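# Seat three sleeves on separate pins, band down

## Task

Three sleeves will be delivered. Place every sleeve on a different pin with its coloured band at the bottom, then press it fully down so it rests on the table. A sleeve that lands on a pin's rim and slides down from there may not count as done.

## Robot and tools

Robot: two arms. left_arm carries a left hand and sits on the +y side; right_arm carries a right hand. Calibrated base positions in the scene frame: left_arm (-0.054, +0.525, 0) m, right_arm (-0.006, -0.473, 0) m, each turned very slightly about z. Scene frame: origin at table-top height, midway between the nominal bases, +x out over the table, +z up. Image left/right does not match arm names.

Hand point: a spot fixed to the palm, about 0.05 m in front of it and 0.15 m from the wrist flange along the fingers. Its +z runs along straight fingers, +y points out of the palm, +x runs across the palm away from the thumb on the right hand and toward the thumb on the left hand. Straight fingertips end 0.06-0.07 m past the point in +z and lie 0.06 m behind it in -y. A wrist bracket on the little-finger side can collide with things, and with fingers level the wrist may hang up to 0.11 m (palm down) or 0.23 m (palm up) below the point and reach the table first.

The 28-number row, used by execute_actions and move, every value between -1 and 1: left_arm dx, dy, dz, rx, ry, rz; left hand little, ring, middle, index, thumb_bend, thumb_turn, force_limit, speed; then the same 14 for right_arm and right hand. Both arms are always present. The six pose numbers are an offset, not a pose: measured from that arm's Hand target at the moment the action or move begins, along the Hand target's own axes. 1.0 equals 0.6 m for dx/dy/dz and 180 degrees for rx/ry/rz, which form a single rotation vector. Rows inside one action or one move list all count from that same start, not from each other; a new call starts from the new Hand target, so resending an offset moves further. Six zeros re-request the current Hand target. Orientation commands are clipped to within 32 degrees of the measured one each step.

Hand numbers are absolute targets. Fingers and thumb_bend: +1 straight/open, -1 curled/closed. thumb_turn: +1 beside the palm, -1 in front of it facing the fingers. force_limit: -1 about 0 N up to +1 at 10 N fingertip force (15 N for the two thumb motors). speed: -1 nearly stopped, full at +0.48 and above. There is no 'keep' value: to leave a hand alone, resend the eight numbers last executed for it (or, if none yet, its hand_measured six plus hand_force_limit and hand_speed). With thumb turned in, a grip spans roughly 0.035-0.065 m. For gentle closing use speed -0.94 or lower. To squeeze harder, raise force_limit and send a target more closed than hand_measured.

Tools:
- execute_actions: actions = list of actions; each action is up to 15 rows, one per 1/30 s step, the last row held to fill 15 steps. cameras = list of names, ["all"], [] or null. An empty actions list returns a snapshot with images.
- move: target = one row or a list of up to 15 rows, all offsets from the starting Hand targets. speed in m/s, 0.002 to 3.6, default 0.25 (rotation up to twice that in rad/s), one value or one per target. blend in m, corner rounding for lists, 0 means stop at each. stop_force in N, 3 to 120, one value for both arms, ends an arm's path when the wrist sensor feels that much resistance; unreliable while rotating; omit it when backing off a contact. zero (true default) re-zeroes before the move; blocking=false returns early (not with stop_force). The move caps at 10 s of path. Paths avoid nothing.
- wait: seconds 0 to 10; arms hold.
- stop: brakes a running move.
- zoom_image: camera plus region [x0, y0, x1, y1] in pixels, at most 504 by 504, on the newest image.
- show_instructions: shows the reference pages.
- zero_wrist_force: arm = left_arm or right_arm.
- finished_scene: optional scene 1; irreversible.

Cameras: cam_head_left, cam_head_right, cam_high, cam_left_wrist, cam_right_wrist, each 672x504.

Results: end_effector_position (m), end_effector_quat_wxyz and velocities, in the scene frame; Hand target (the last commanded pose, basis for the next offset; the hand often rests a little short, so send the gap as an offset); joint positions and torques; Wrist force and Wrist torque in the end effector's axes plus a line for the peak since last shown; hand_measured, hand_stopped_by (moving, target, force, stalled, fault), hand_load_n (positive = pushed open; a lost grip shows as about 0), hand_force_limit, hand_speed. Joint velocities may read 'within noise'. A move adds a 'move:' line: done, off_target, moving, held or fault, plus limits such as paced or held.

Avoid: net force near 150 N or joint contact torque at its limit (wrist joints about 20 N m) causes a 10 s fault stop; the arms are stiff, so never aim far past a firm contact; approach slowly with stop_force. Keep the arms and hands from pressing on each other. Don't drop sleeves, release them while moving, swing them fast, or let anything leave the table. Lower each sleeve squarely over its pin rather than letting it fall onto the rim. Long holds or pushing into unreachable poses heat motors; 85 °C brakes the arm for 30-60 s. Avoid paths passing near an arm's own base. Objects may be nudged by outside pushes.

Each tool is called after "Emit:" in YAML: its name, and indented under it one key for each argument.

Reference images:

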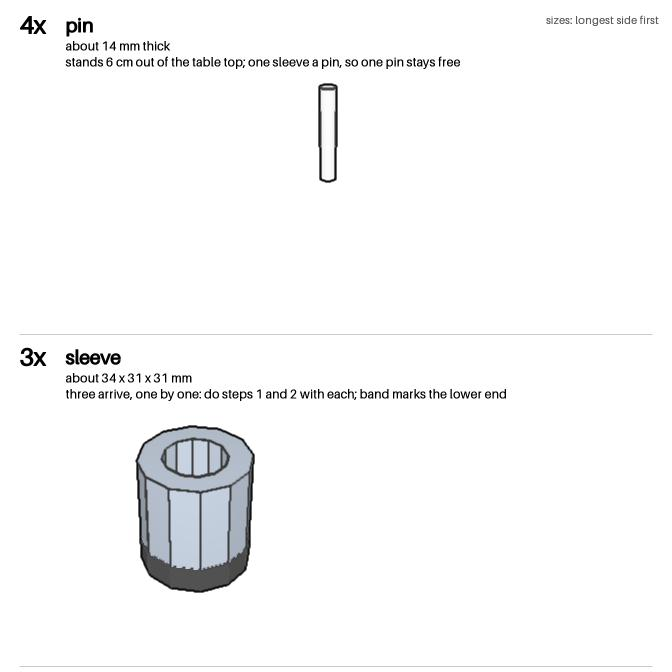

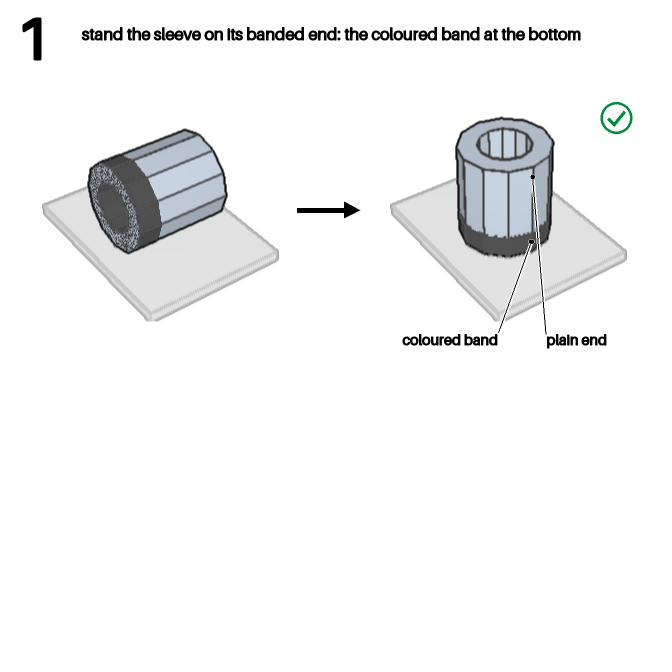

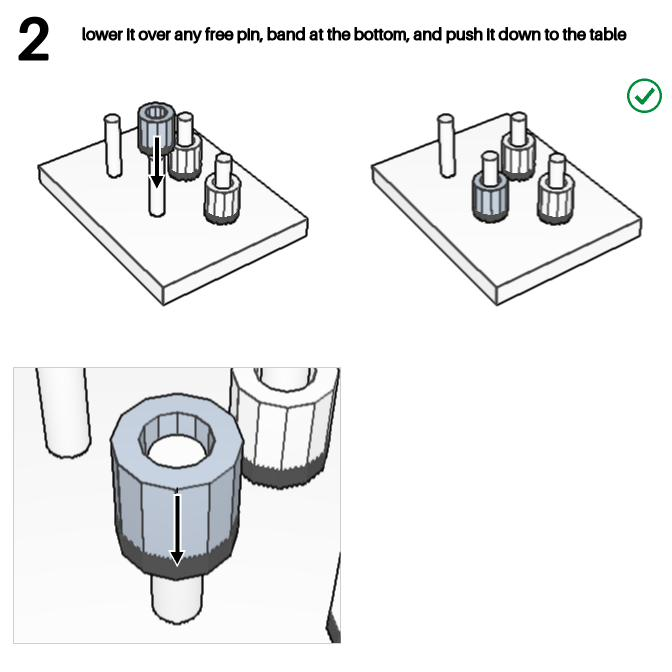

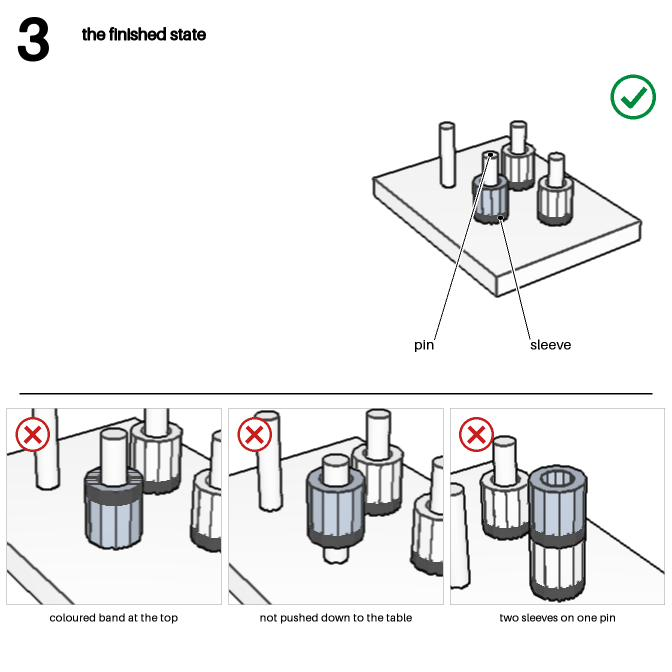

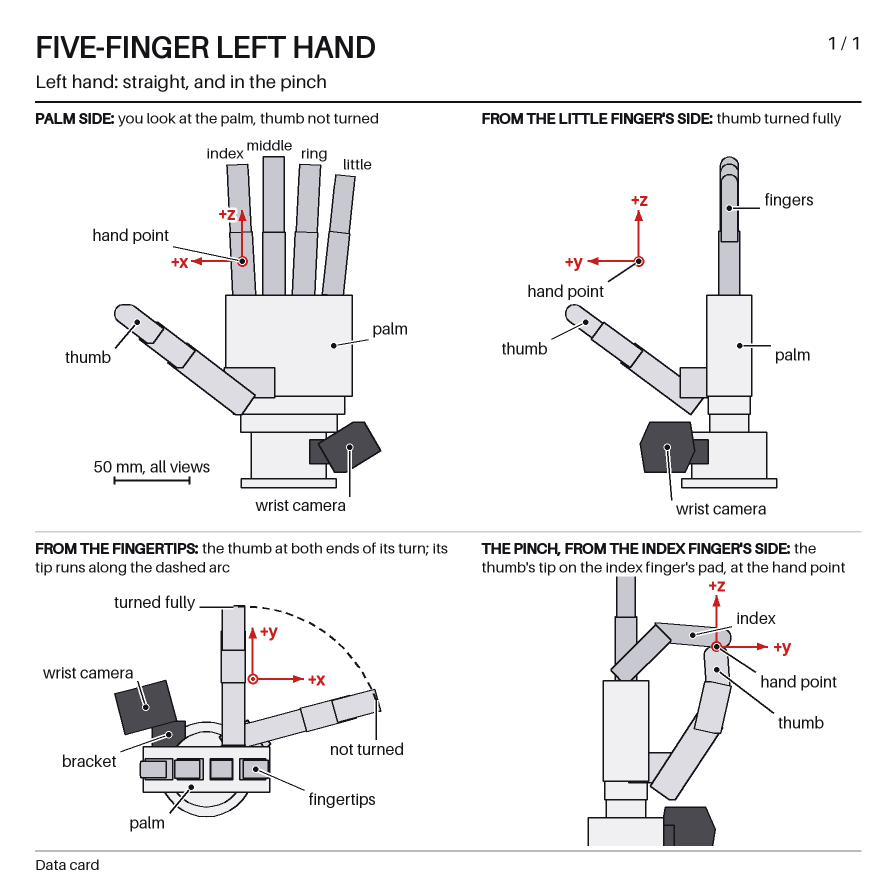

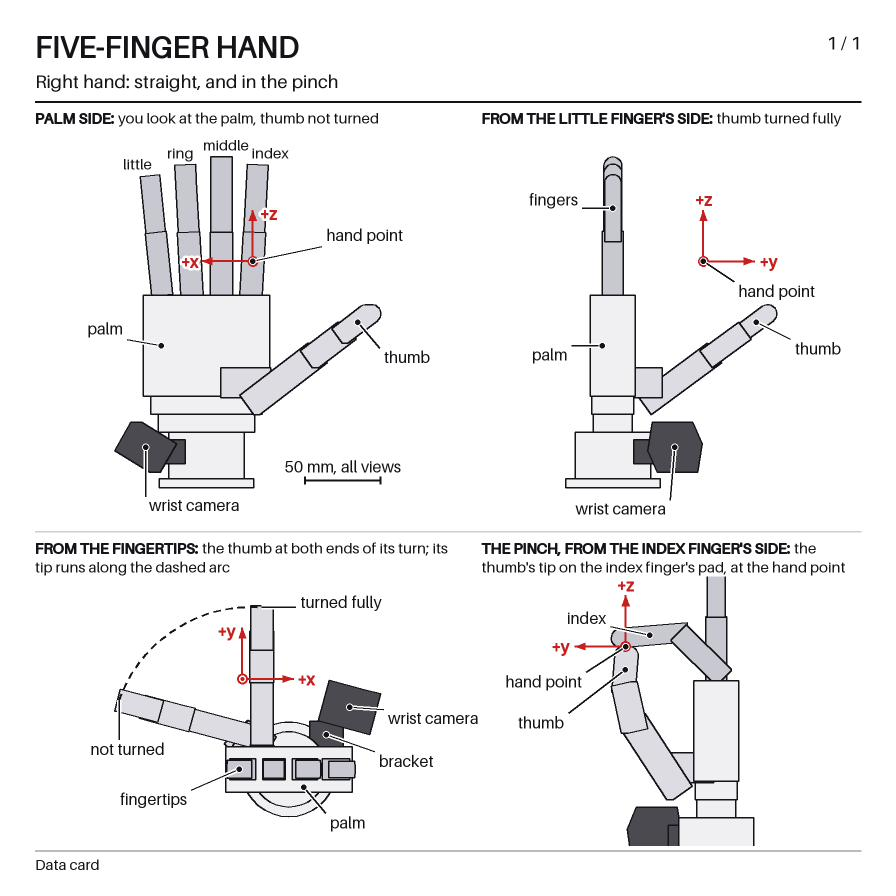

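## Session

Emit:
execute_actions:
  actions: []

Scene clock: 0.00 s.
left_arm: end_effector_position=(+0.4848, +0.2330, +0.1559) hand_measured=(+1.000, +1.000, +1.000, +1.000, +1.000, +1.000) hand_load_n=(-0.5, +0.0, +0.0, +0.0, +0.0, +0.0) hand_stopped_by=(target, target, target, target, target, target) hand_force_limit=0.00 hand_speed=-0.80 end_effector_quat_wxyz=(+0.191, +0.880, -0.241, +0.361) | right_arm: end_effector_position=(+0.1308, +0.1739, +0.1630) hand_measured=(+1.000, +1.000, +1.000, +1.000, +1.000, +1.000) hand_load_n=(+0.0, +0.0, +0.0, +0.0, +0.0, +0.0) hand_stopped_by=(target, target, target, target, target, target) hand_force_limit=0.00 hand_speed=-0.80 end_effector_quat_wxyz=(-0.417, +0.635, -0.387, +0.523)
Joint positions: left_arm=[3.195 -1.946 -1.751 2.78 -0.995 1.968] | right_arm=[1.493 -0.836 1.19 0.183 2.934 -2.964]
Joint velocities: within noise
Joint torques (N m): no reading
Motor temperatures (°C): left_arm=[28 33 38 44 33 34] | right_arm=[34 35 36 41 42 38]
Wrist force (N): no reading
Wrist torque (N m): no reading
Wrist force, peak (N): no reading
Hand target: left_arm +0.4848, +0.2330, +0.1559; +0.191, +0.880, -0.241, +0.361 | right_arm +0.1308, +0.1739, +0.1630; -0.417, +0.635, -0.387, +0.523

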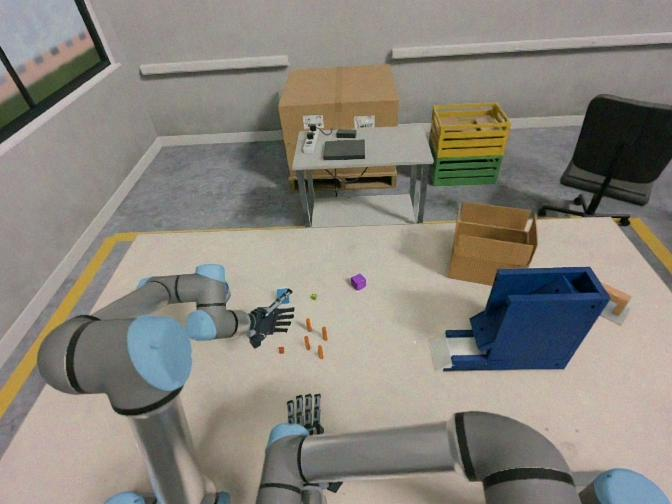

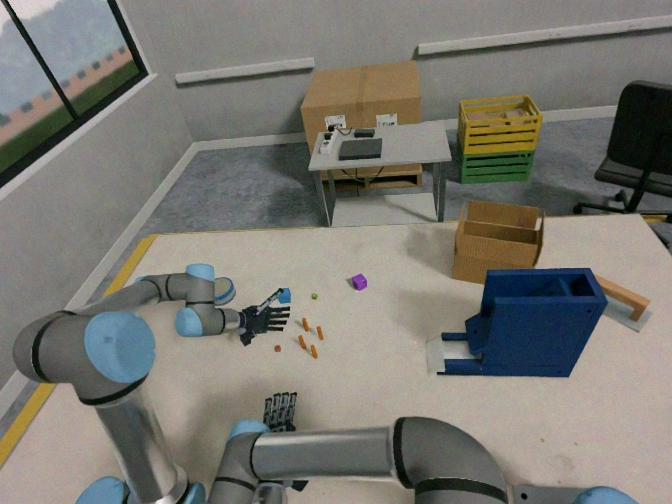

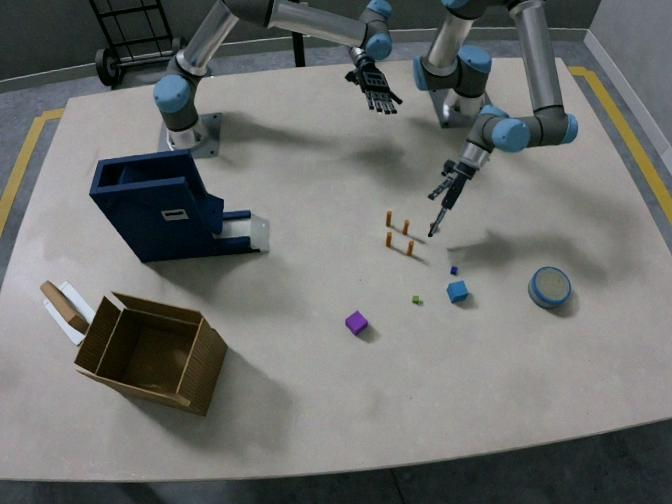

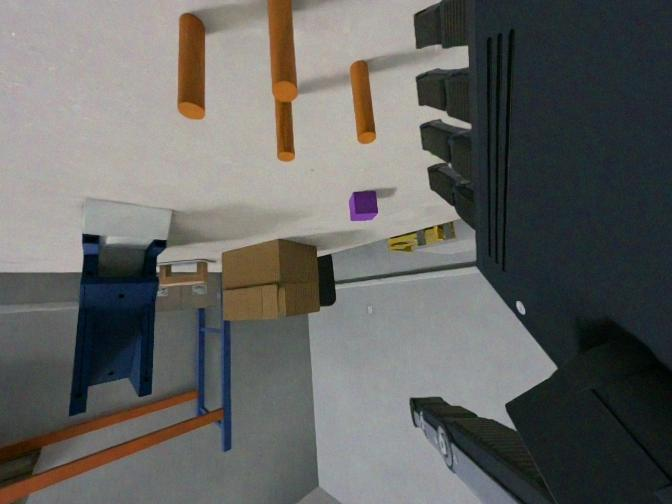

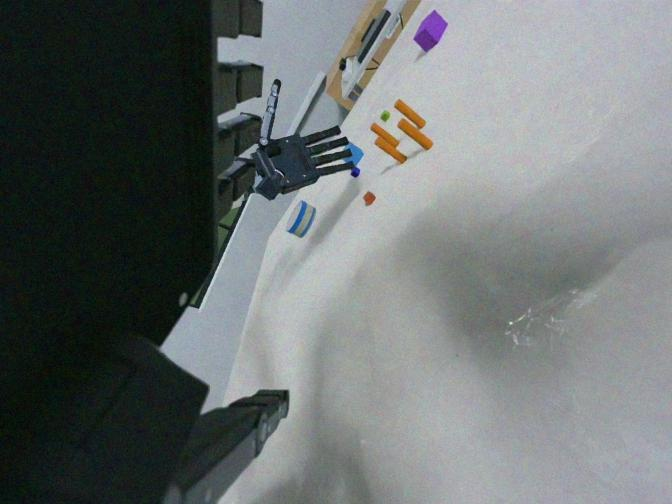

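Emit:
zoom_image:
  camera: "cam_high"
  region: [340, 170, 500, 330]

Emit:
zoom_image:
  camera: "cam_high"
  region: [80, 140, 300, 305]

Emit:
zoom_image:
  camera: "cam_head_left"
  region: [230, 250, 480, 437]

Scaled by 3.150 from the camera's 672x504 image, which has a finer 960x720 frame.

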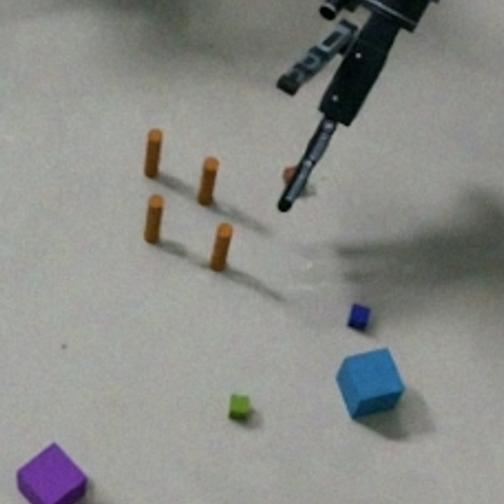

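Scaled by 2.291 from the camera's 672x504 image, which has a finer 960x720 frame.

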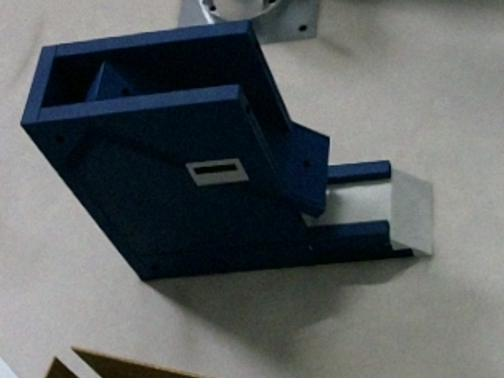

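Scaled by 2.016 from the camera's 672x504 image, which has a finer 960x720 frame.

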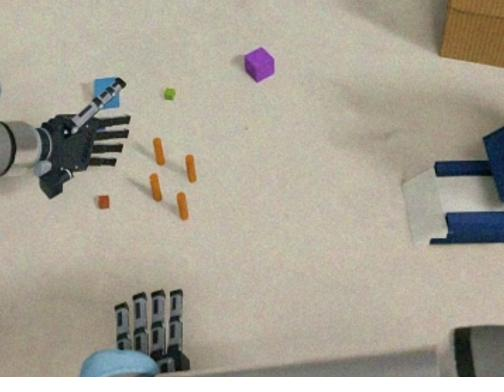

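Emit:
wait:
  seconds: 1
  cameras: ["all"]

Scene clock: 17.97 s.
left_arm: end_effector_position=(+0.4848, +0.2330, +0.1559) hand_measured=(+1.000, +1.000, +1.000, +1.000, +1.000, +1.000) hand_load_n=(+0.0, +0.0, +0.0, +0.0, +0.0, +0.0) hand_stopped_by=(target, target, target, target, target, target) hand_force_limit=0.00 hand_speed=-0.80 end_effector_quat_wxyz=(+0.191, +0.880, -0.241, +0.361) | right_arm: end_effector_position=(+0.1308, +0.1739, +0.1630) hand_measured=(+1.000, +1.000, +1.000, +1.000, +1.000, +1.000) hand_load_n=(+0.0, +0.0, +0.0, +0.0, +0.5, +0.0) hand_stopped_by=(target, target, target, target, target, target) hand_force_limit=0.00 hand_speed=-0.80 end_effector_quat_wxyz=(-0.417, +0.635, -0.387, +0.523)
Joint positions: left_arm=[3.195 -1.946 -1.751 2.78 -0.995 1.968] | right_arm=[1.493 -0.836 1.19 0.183 2.934 -2.964]
Joint torques (N m): left_arm=[0.43 46.01 21.38 -2.49 0.79 -0.26] | right_arm=[-0.58 -59.66 -23.53 1.7 1.19 0.13]
Wrist force (N): left_arm=[0.1 -0.1 -0.1] | right_arm=[-0.1 0.2 -0.1]
Wrist torque (N m): left_arm=[0.00 -0.02 0.01] | right_arm=[0.04 0.02 0.00]
Wrist force, peak (N): left_arm=[0.4 0.3 -0.2] | right_arm=[0.2 -0.1 -0.6]
Hand target: left_arm +0.4848, +0.2330, +0.1559; +0.191, +0.880, -0.241, +0.361 | right_arm +0.1308, +0.1739, +0.1630; -0.417, +0.635, -0.387, +0.523
wait: 1.00 s; at rest from the start

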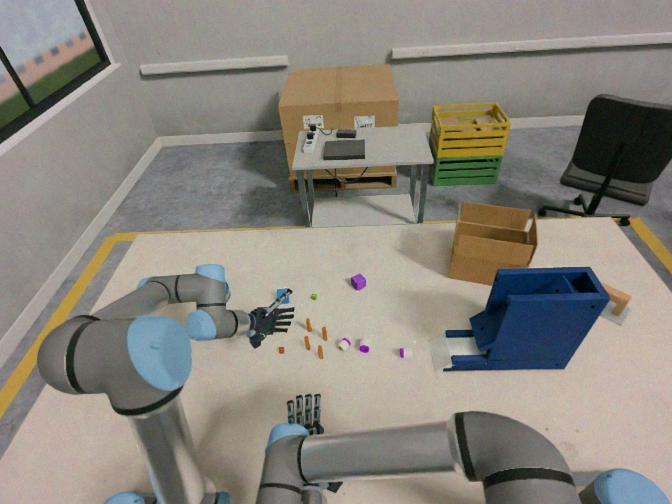

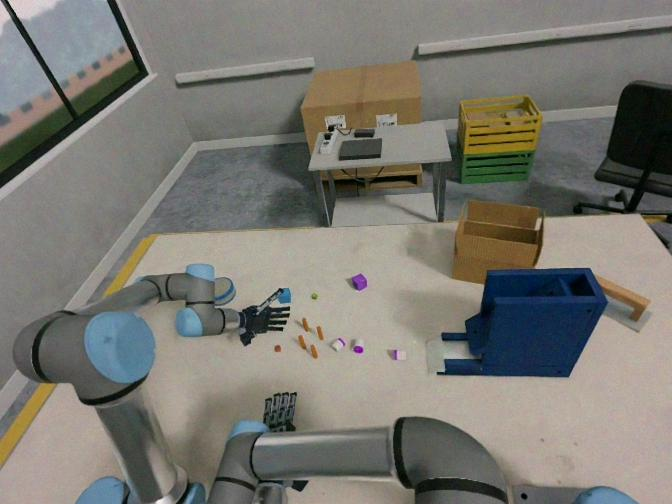

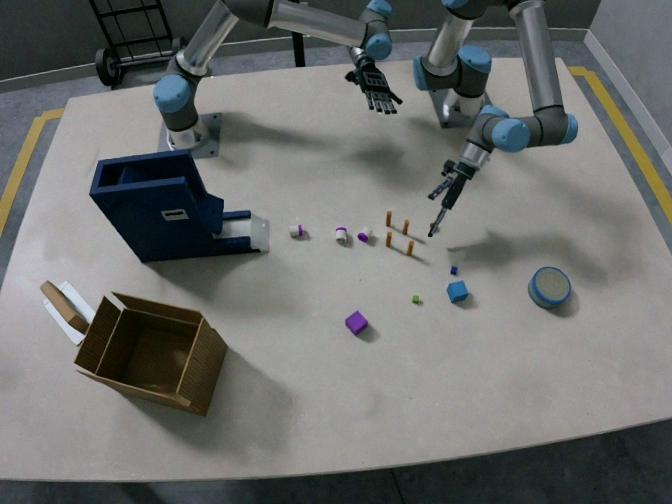

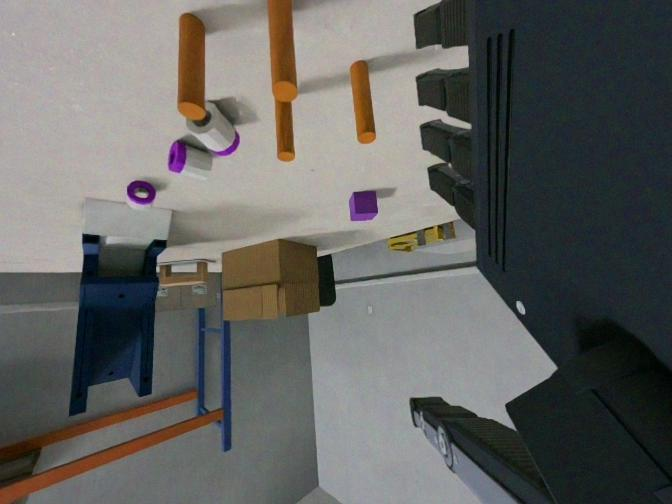

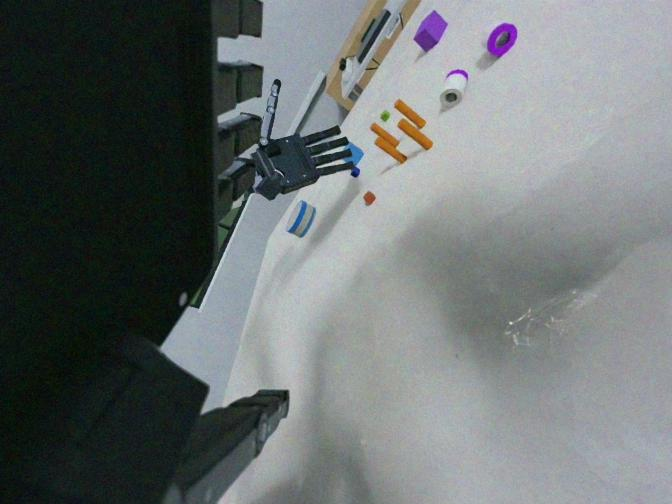

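Emit:
zoom_image:
  camera: "cam_high"
  region: [260, 180, 460, 330]

Emit:
zoom_image:
  camera: "cam_head_left"
  region: [270, 280, 430, 400]

Emit:
zoom_image:
  camera: "cam_left_wrist"
  region: [60, 0, 396, 252]

Emit:
zoom_image:
  camera: "cam_head_right"
  region: [260, 270, 420, 390]

Scaled by 2.520 from the camera's 672x504 image, which has a finer 960x720 frame.

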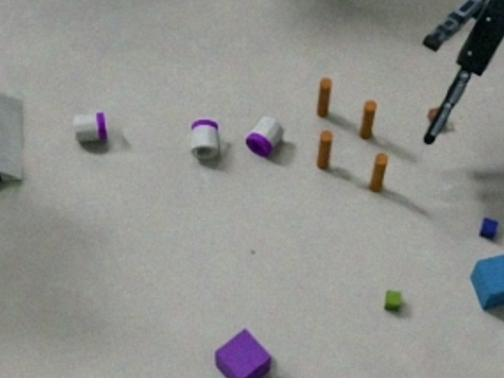

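Scaled by 3.150 from the camera's 672x504 image, which has a finer 960x720 frame.

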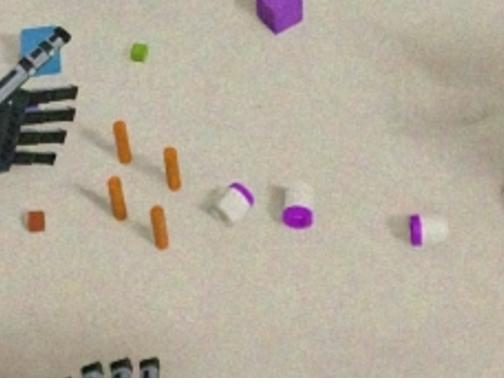

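Scaled by 1.500 from the camera's 672x504 image, which has a finer 960x720 frame.

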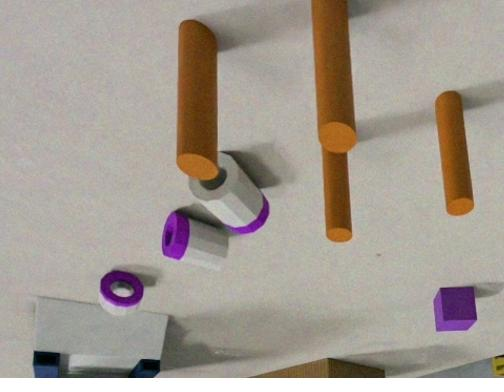

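Scaled by 3.150 from the camera's 672x504 image, which has a finer 960x720 frame.

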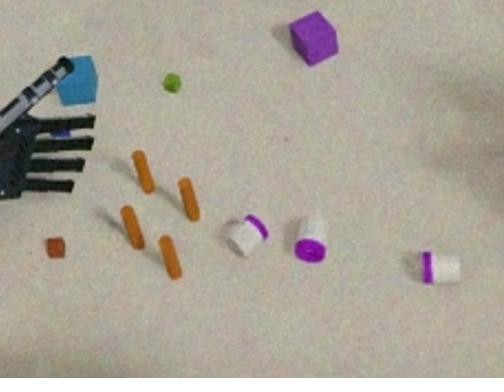

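Emit:
move:
  target:
    - [-0.122,-0.032,-0.216,0,0,0,1,1,1,1,1,1,0,-0.8,0.3367,0.0193,0.2865,0.119,-0.106,-0.223,1,1,0.5,0.5,0.4,-1,-0.4,0.0]
    - [-0.122,-0.032,-0.216,0,0,0,1,1,1,1,1,1,0,-0.8,0.2328,0.0607,0.5825,0.217,-0.1925,-0.4059,1,1,0.5,0.5,0.4,-1,-0.4,0.0]
  blend: [0.05,0]
  speed: 0.35
  cameras: ["all"]

Scene clock: 122.23 s.
left_arm: end_effector_position=(+0.3795, +0.3356, +0.1858) hand_measured=(+1.000, +1.000, +1.000, +1.000, +1.000, +1.000) hand_load_n=(+0.0, +0.0, +0.0, +0.0, +0.0, +0.0) hand_stopped_by=(target, target, target, target, target, target) hand_force_limit=0.00 hand_speed=-0.80 end_effector_quat_wxyz=(+0.191, +0.880, -0.241, +0.361) | right_arm: end_effector_position=(+0.4952, +0.0754, +0.1398) hand_measured=(+1.000, +1.000, +0.500, +0.500, +0.400, -1.000) hand_load_n=(+0.0, +0.0, +0.0, +0.0, +0.0, +0.0) hand_stopped_by=(target, target, target, target, target, target) hand_force_limit=-0.40 hand_speed=0.00 end_effector_quat_wxyz=(-0.295, +0.686, +0.365, +0.556)
Joint positions: left_arm=[3.559 -1.695 -2.057 2.583 -0.809 2.369] | right_arm=[0.583 -1.126 1.743 -0.393 1.21 -4.793]
Joint torques (N m): left_arm=[-12.44 21.4 27.73 0.16 -1.4 0.85] | right_arm=[-0.25 -41.69 -27.39 -1.51 -1.55 -1.06]
Wrist force (N): left_arm=[0.4 -0.3 0.4] | right_arm=[1.5 2.7 -0.8]
Wrist torque (N m): left_arm=[-0.08 -0.09 0.00] | right_arm=[0.17 0.02 0.42]
Wrist force, peak (N): left_arm=[1.0 0.0 0.4] | right_arm=[1.2 3.5 0.0]
Hand target: left_arm +0.3795, +0.3356, +0.1858; +0.191, +0.880, -0.241, +0.361 | right_arm +0.4952, +0.0754, +0.1398; -0.296, +0.686, +0.365, +0.556
Off the commanded pose: left_arm 0.000 m, 0 deg | right_arm 0.000 m, 0 deg.
move: done

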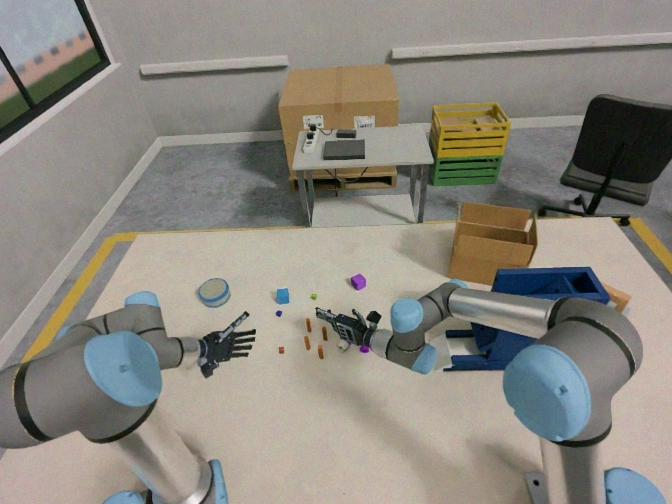

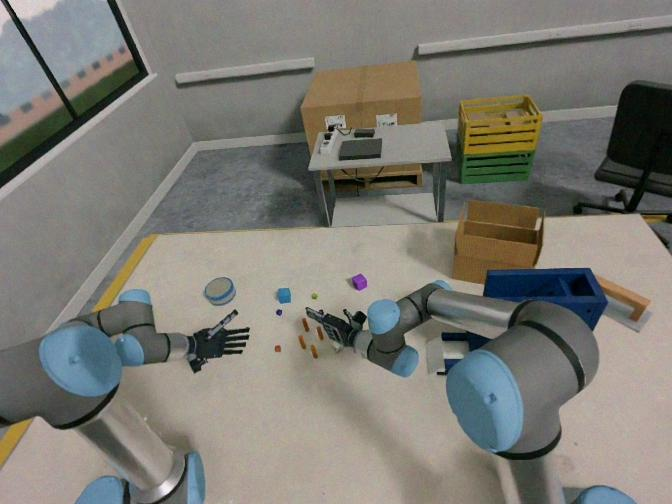

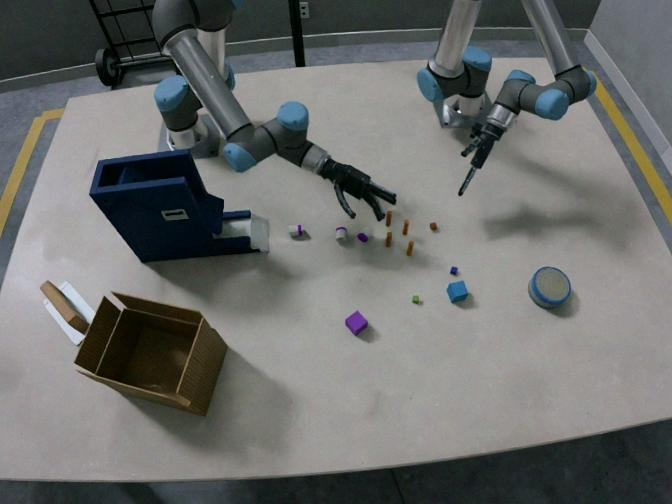

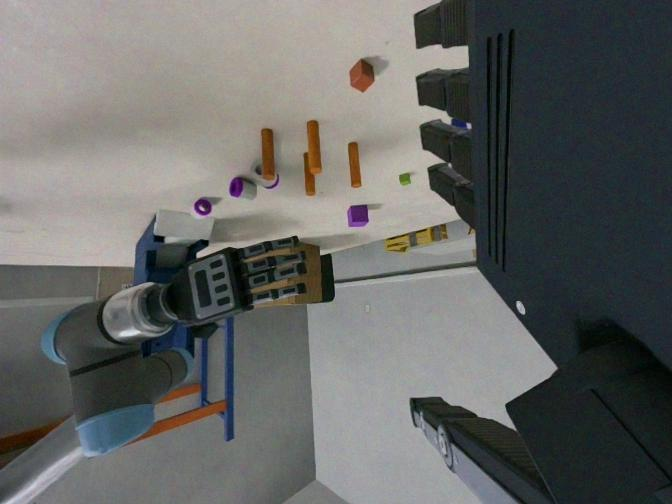

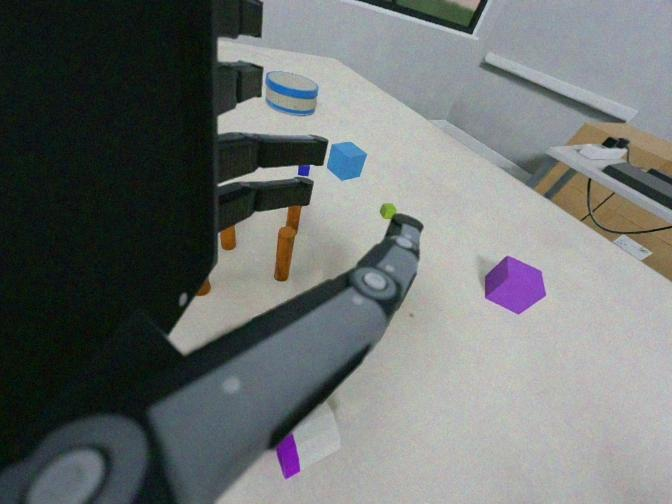

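Emit:
zoom_image:
  camera: "cam_left_wrist"
  region: [180, 100, 400, 265]

Emit:
execute_actions:
  actions:
    - [[0,0,0,0,0,0,1,1,1,1,1,1,0,-0.8,0,0,0,0,0,0,1,1,0.5,0.5,0.4,1,-0.4,0.3]]
  cameras: ["cam_right_wrist", "cam_high"]

Scaled by 2.291 from the camera's 672x504 image, which has a finer 960x720 frame.

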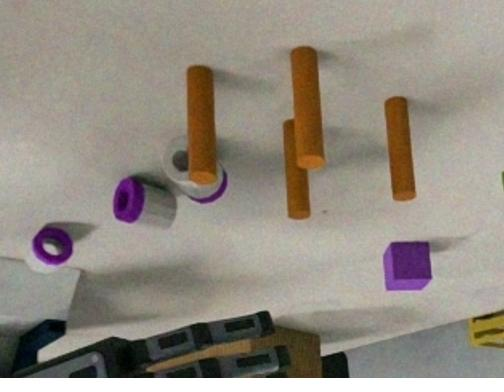

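Scene clock: 133.67 s.
left_arm: end_effector_position=(+0.3795, +0.3356, +0.1858) hand_measured=(+1.000, +1.000, +1.000, +1.000, +1.000, +1.000) hand_load_n=(+0.0, +0.0, +0.0, +0.0, +0.0, +0.0) hand_stopped_by=(target, target, target, target, target, target) hand_force_limit=0.00 hand_speed=-0.80 end_effector_quat_wxyz=(+0.191, +0.880, -0.241, +0.361) | right_arm: end_effector_position=(+0.4952, +0.0754, +0.1398) hand_measured=(+1.000, +1.000, +0.500, +0.500, +0.400, +1.000) hand_load_n=(+0.0, +0.0, +0.0, +0.0, +0.0, +0.0) hand_stopped_by=(target, target, target, target, target, target) hand_force_limit=-0.40 hand_speed=0.30 end_effector_quat_wxyz=(-0.296, +0.686, +0.365, +0.556)
Joint positions: left_arm=[3.559 -1.695 -2.057 2.583 -0.809 2.369] | right_arm=[0.583 -1.126 1.743 -0.393 1.21 -4.793]
Joint torques (N m): left_arm=[-12.08 22.05 27.72 -0.81 -1.25 0.83] | right_arm=[-6.16 -33.23 -29.01 0.02 -1.19 -0.87]
Wrist force (N): left_arm=[0.3 -0.4 0.5] | right_arm=[1.4 2.6 -0.8]
Wrist torque (N m): left_arm=[-0.10 -0.09 0.00] | right_arm=[0.14 0.04 0.40]
Wrist force, peak (N): left_arm=[0.1 -0.8 0.7] | right_arm=[1.6 3.0 -0.8]
Hand target: left_arm +0.3795, +0.3356, +0.1858; +0.191, +0.880, -0.241, +0.361 | right_arm +0.4952, +0.0754, +0.1398; -0.296, +0.686, +0.365, +0.556
Off the commanded pose: left_arm 0.000 m, 0 deg | right_arm 0.000 m, 0 deg.
Images, in order (width x height): cam_high 672x504, cam_right_wrist 672x504.

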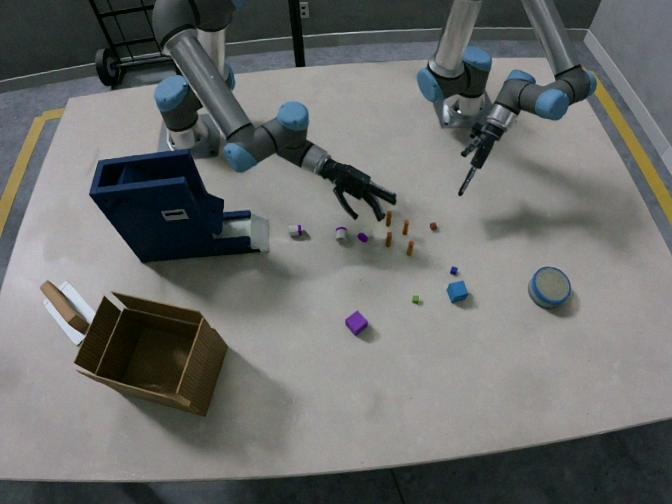

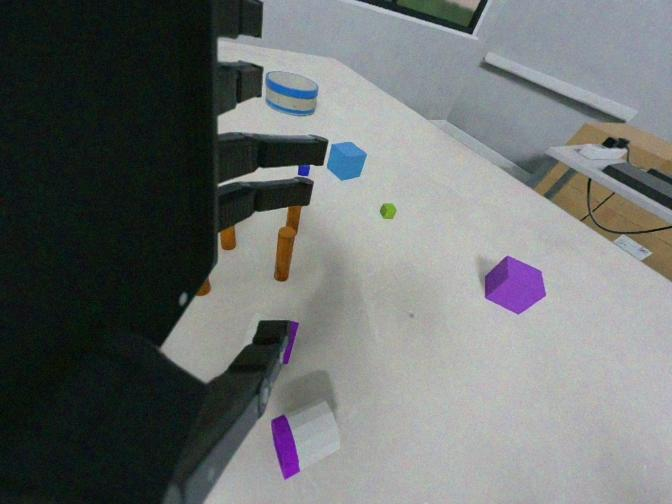

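Emit:
zoom_image:
  camera: "cam_right_wrist"
  region: [180, 200, 400, 500]

Scaled by 1.680 from the camera's 672x504 image, which has a finer 960x720 frame.

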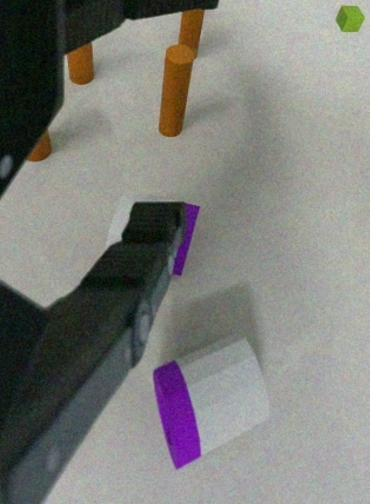

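Emit:
move:
  target: [0,0,0,0,0,0,1,1,1,1,1,1,0,-0.8,-0.1002,-0.0435,0.05,0,0,0,0.3,0.3,0.5,0.5,0.4,-1,-0.4,0.3]
  speed: 0.15
  cameras: ["cam_right_wrist", "cam_left_wrist"]

Scene clock: 155.97 s.
left_arm: end_effector_position=(+0.3795, +0.3356, +0.1858) hand_measured=(+1.000, +1.000, +1.000, +1.000, +1.000, +1.000) hand_load_n=(+0.0, +0.0, +0.0, +0.0, +0.0, +0.0) hand_stopped_by=(target, target, target, target, target, target) hand_force_limit=0.00 hand_speed=-0.80 end_effector_quat_wxyz=(+0.191, +0.880, -0.241, +0.361) | right_arm: end_effector_position=(+0.4830, +0.1040, +0.0749) hand_measured=(+0.300, +0.300, +0.500, +0.500, +0.400, -1.000) hand_load_n=(+0.0, +0.0, +0.0, +0.0, +0.0, +0.0) hand_stopped_by=(target, target, target, target, target, target) hand_force_limit=-0.40 hand_speed=0.30 end_effector_quat_wxyz=(-0.296, +0.686, +0.365, +0.556)
Joint positions: left_arm=[3.559 -1.695 -2.057 2.583 -0.809 2.369] | right_arm=[0.645 -1 1.745 -0.526 1.27 -4.778]
Joint torques (N m): left_arm=[-11.91 22.3 26.17 -2.73 -0.67 0.87] | right_arm=[-5.19 -49.08 -11.16 -2.14 -1.05 -1.08]
Wrist force (N): left_arm=[0.3 -0.2 0.4] | right_arm=[1.4 2.9 -0.2]
Wrist torque (N m): left_arm=[-0.06 -0.08 0.00] | right_arm=[0.15 0.01 0.26]
Wrist force, peak (N): left_arm=[0.5 -0.5 0.7] | right_arm=[2.3 3.7 -1.3]
Hand target: left_arm +0.3795, +0.3356, +0.1858; +0.191, +0.880, -0.241, +0.361 | right_arm +0.4830, +0.1040, +0.0748; -0.296, +0.686, +0.365, +0.556
Off the commanded pose: left_arm 0.000 m, 0 deg | right_arm 0.000 m, 0 deg.
move: done
Images, in order (width x height): cam_left_wrist 672x504, cam_right_wrist 672x504.

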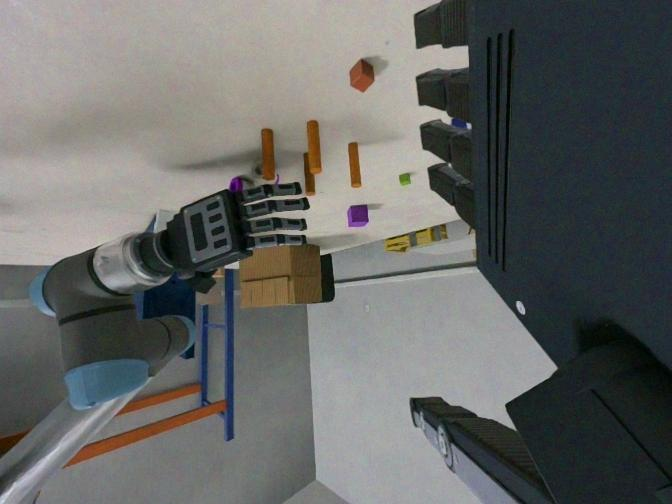

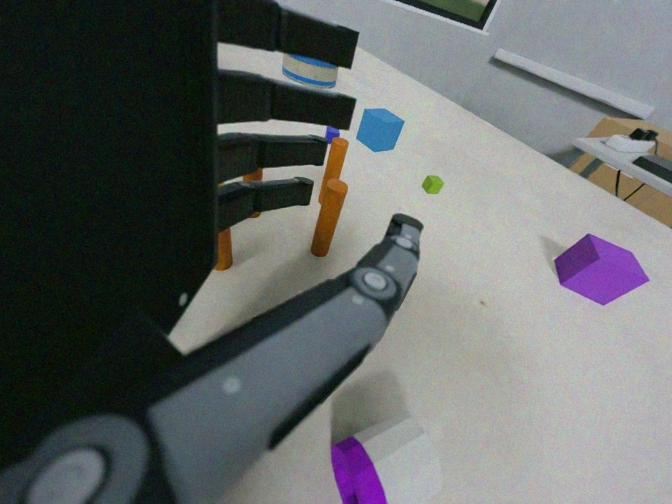

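Emit:
zoom_image:
  camera: "cam_right_wrist"
  region: [200, 170, 460, 430]

Emit:
zoom_image:
  camera: "cam_left_wrist"
  region: [180, 90, 380, 260]

Scaled by 1.938 from the camera's 672x504 image, which has a finer 960x720 frame.

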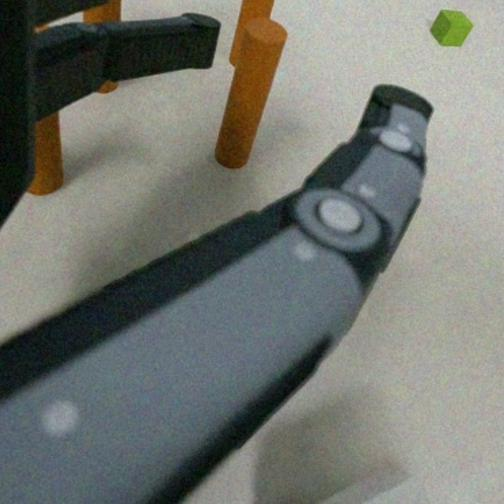

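Scaled by 2.520 from the camera's 672x504 image, which has a finer 960x720 frame.

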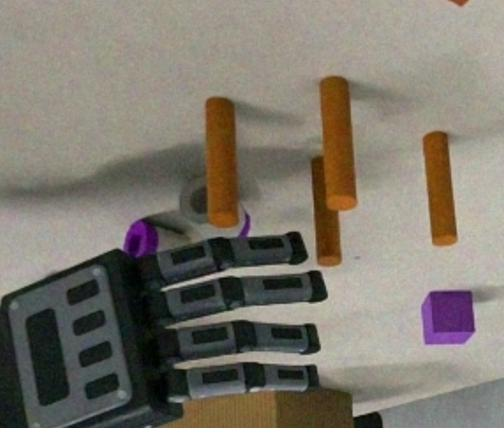

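Emit:
move:
  target: [0,0,0,0,0,0,1,1,1,1,1,1,0,-0.8,-0.0736,0,0.0156,0,0,0,0.3,0.3,0.5,0.5,0.4,-1,-0.4,0.3]
  speed: 0.05
  stop_force: 5
  cameras: ["cam_right_wrist", "cam_left_wrist"]

Emit:
zoom_image:
  camera: "cam_right_wrist"
  region: [200, 130, 460, 390]

Emit:
zoom_image:
  camera: "cam_left_wrist"
  region: [180, 90, 380, 260]

Scene clock: 168.10 s.
left_arm: end_effector_position=(+0.3795, +0.3356, +0.1858) hand_measured=(+1.000, +1.000, +1.000, +1.000, +1.000, +1.000) hand_load_n=(+0.0, +0.0, +0.0, +0.0, +0.0, +0.0) hand_stopped_by=(target, target, target, target, target, target) hand_force_limit=0.00 hand_speed=-0.80 end_effector_quat_wxyz=(+0.191, +0.880, -0.241, +0.361) | right_arm: end_effector_position=(+0.4830, +0.1039, +0.0296) hand_measured=(+0.300, +0.300, +0.500, +0.500, +0.400, -1.000) hand_load_n=(+0.0, +0.0, +0.0, +0.0, +0.0, +0.5) hand_stopped_by=(target, target, target, target, target, target) hand_force_limit=-0.40 hand_speed=0.30 end_effector_quat_wxyz=(-0.295, +0.686, +0.365, +0.556)
Joint positions: left_arm=[3.559 -1.695 -2.057 2.583 -0.809 2.369] | right_arm=[0.645 -0.923 1.764 -0.622 1.27 -4.778]
Joint torques (N m): left_arm=[-11.73 22.67 25.92 -3.86 -0.42 0.9] | right_arm=[-4.26 -62.24 -26.49 1.07 -1.52 0.54]
Wrist force (N): left_arm=[0.3 -0.4 0.4] | right_arm=[1.4 2.9 -0.1]
Wrist torque (N m): left_arm=[-0.09 -0.08 0.01] | right_arm=[0.13 0.00 0.25]
Wrist force, peak (N): left_arm=[0.5 -0.6 0.6] | right_arm=[1.6 3.1 -0.4]
Hand target: left_arm +0.3795, +0.3356, +0.1858; +0.191, +0.880, -0.241, +0.361 | right_arm +0.4830, +0.1040, +0.0296; -0.296, +0.686, +0.365, +0.556
Off the commanded pose: left_arm 0.000 m, 0 deg | right_arm 0.000 m, 0 deg.
move: done
Images, in order (width x height): cam_left_wrist 672x504, cam_right_wrist 672x504.

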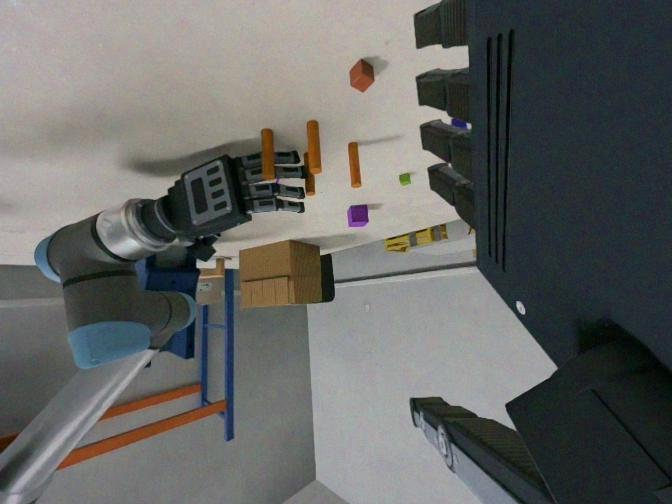

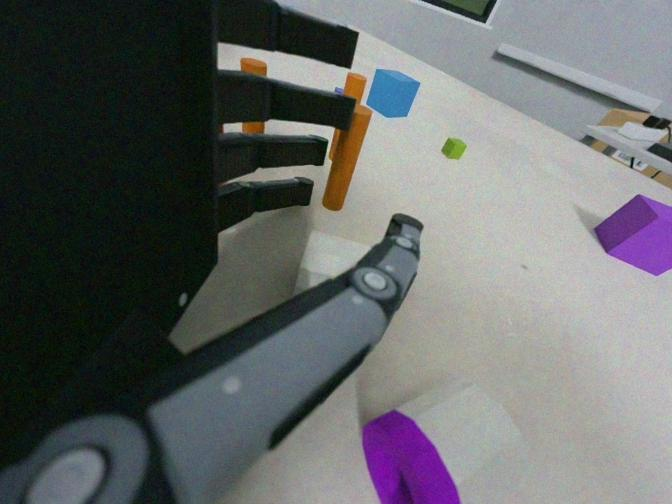

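Scaled by 1.938 from the camera's 672x504 image, which has a finer 960x720 frame.

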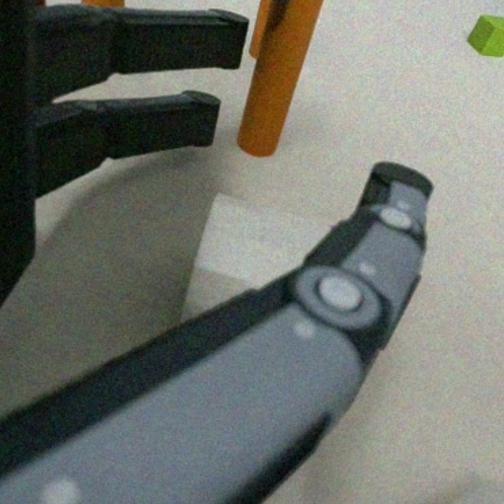

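Scaled by 2.520 from the camera's 672x504 image, which has a finer 960x720 frame.

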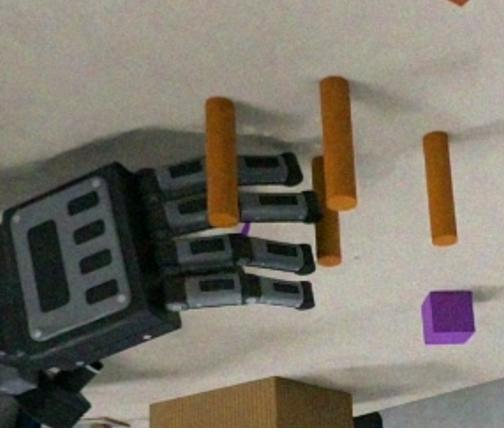

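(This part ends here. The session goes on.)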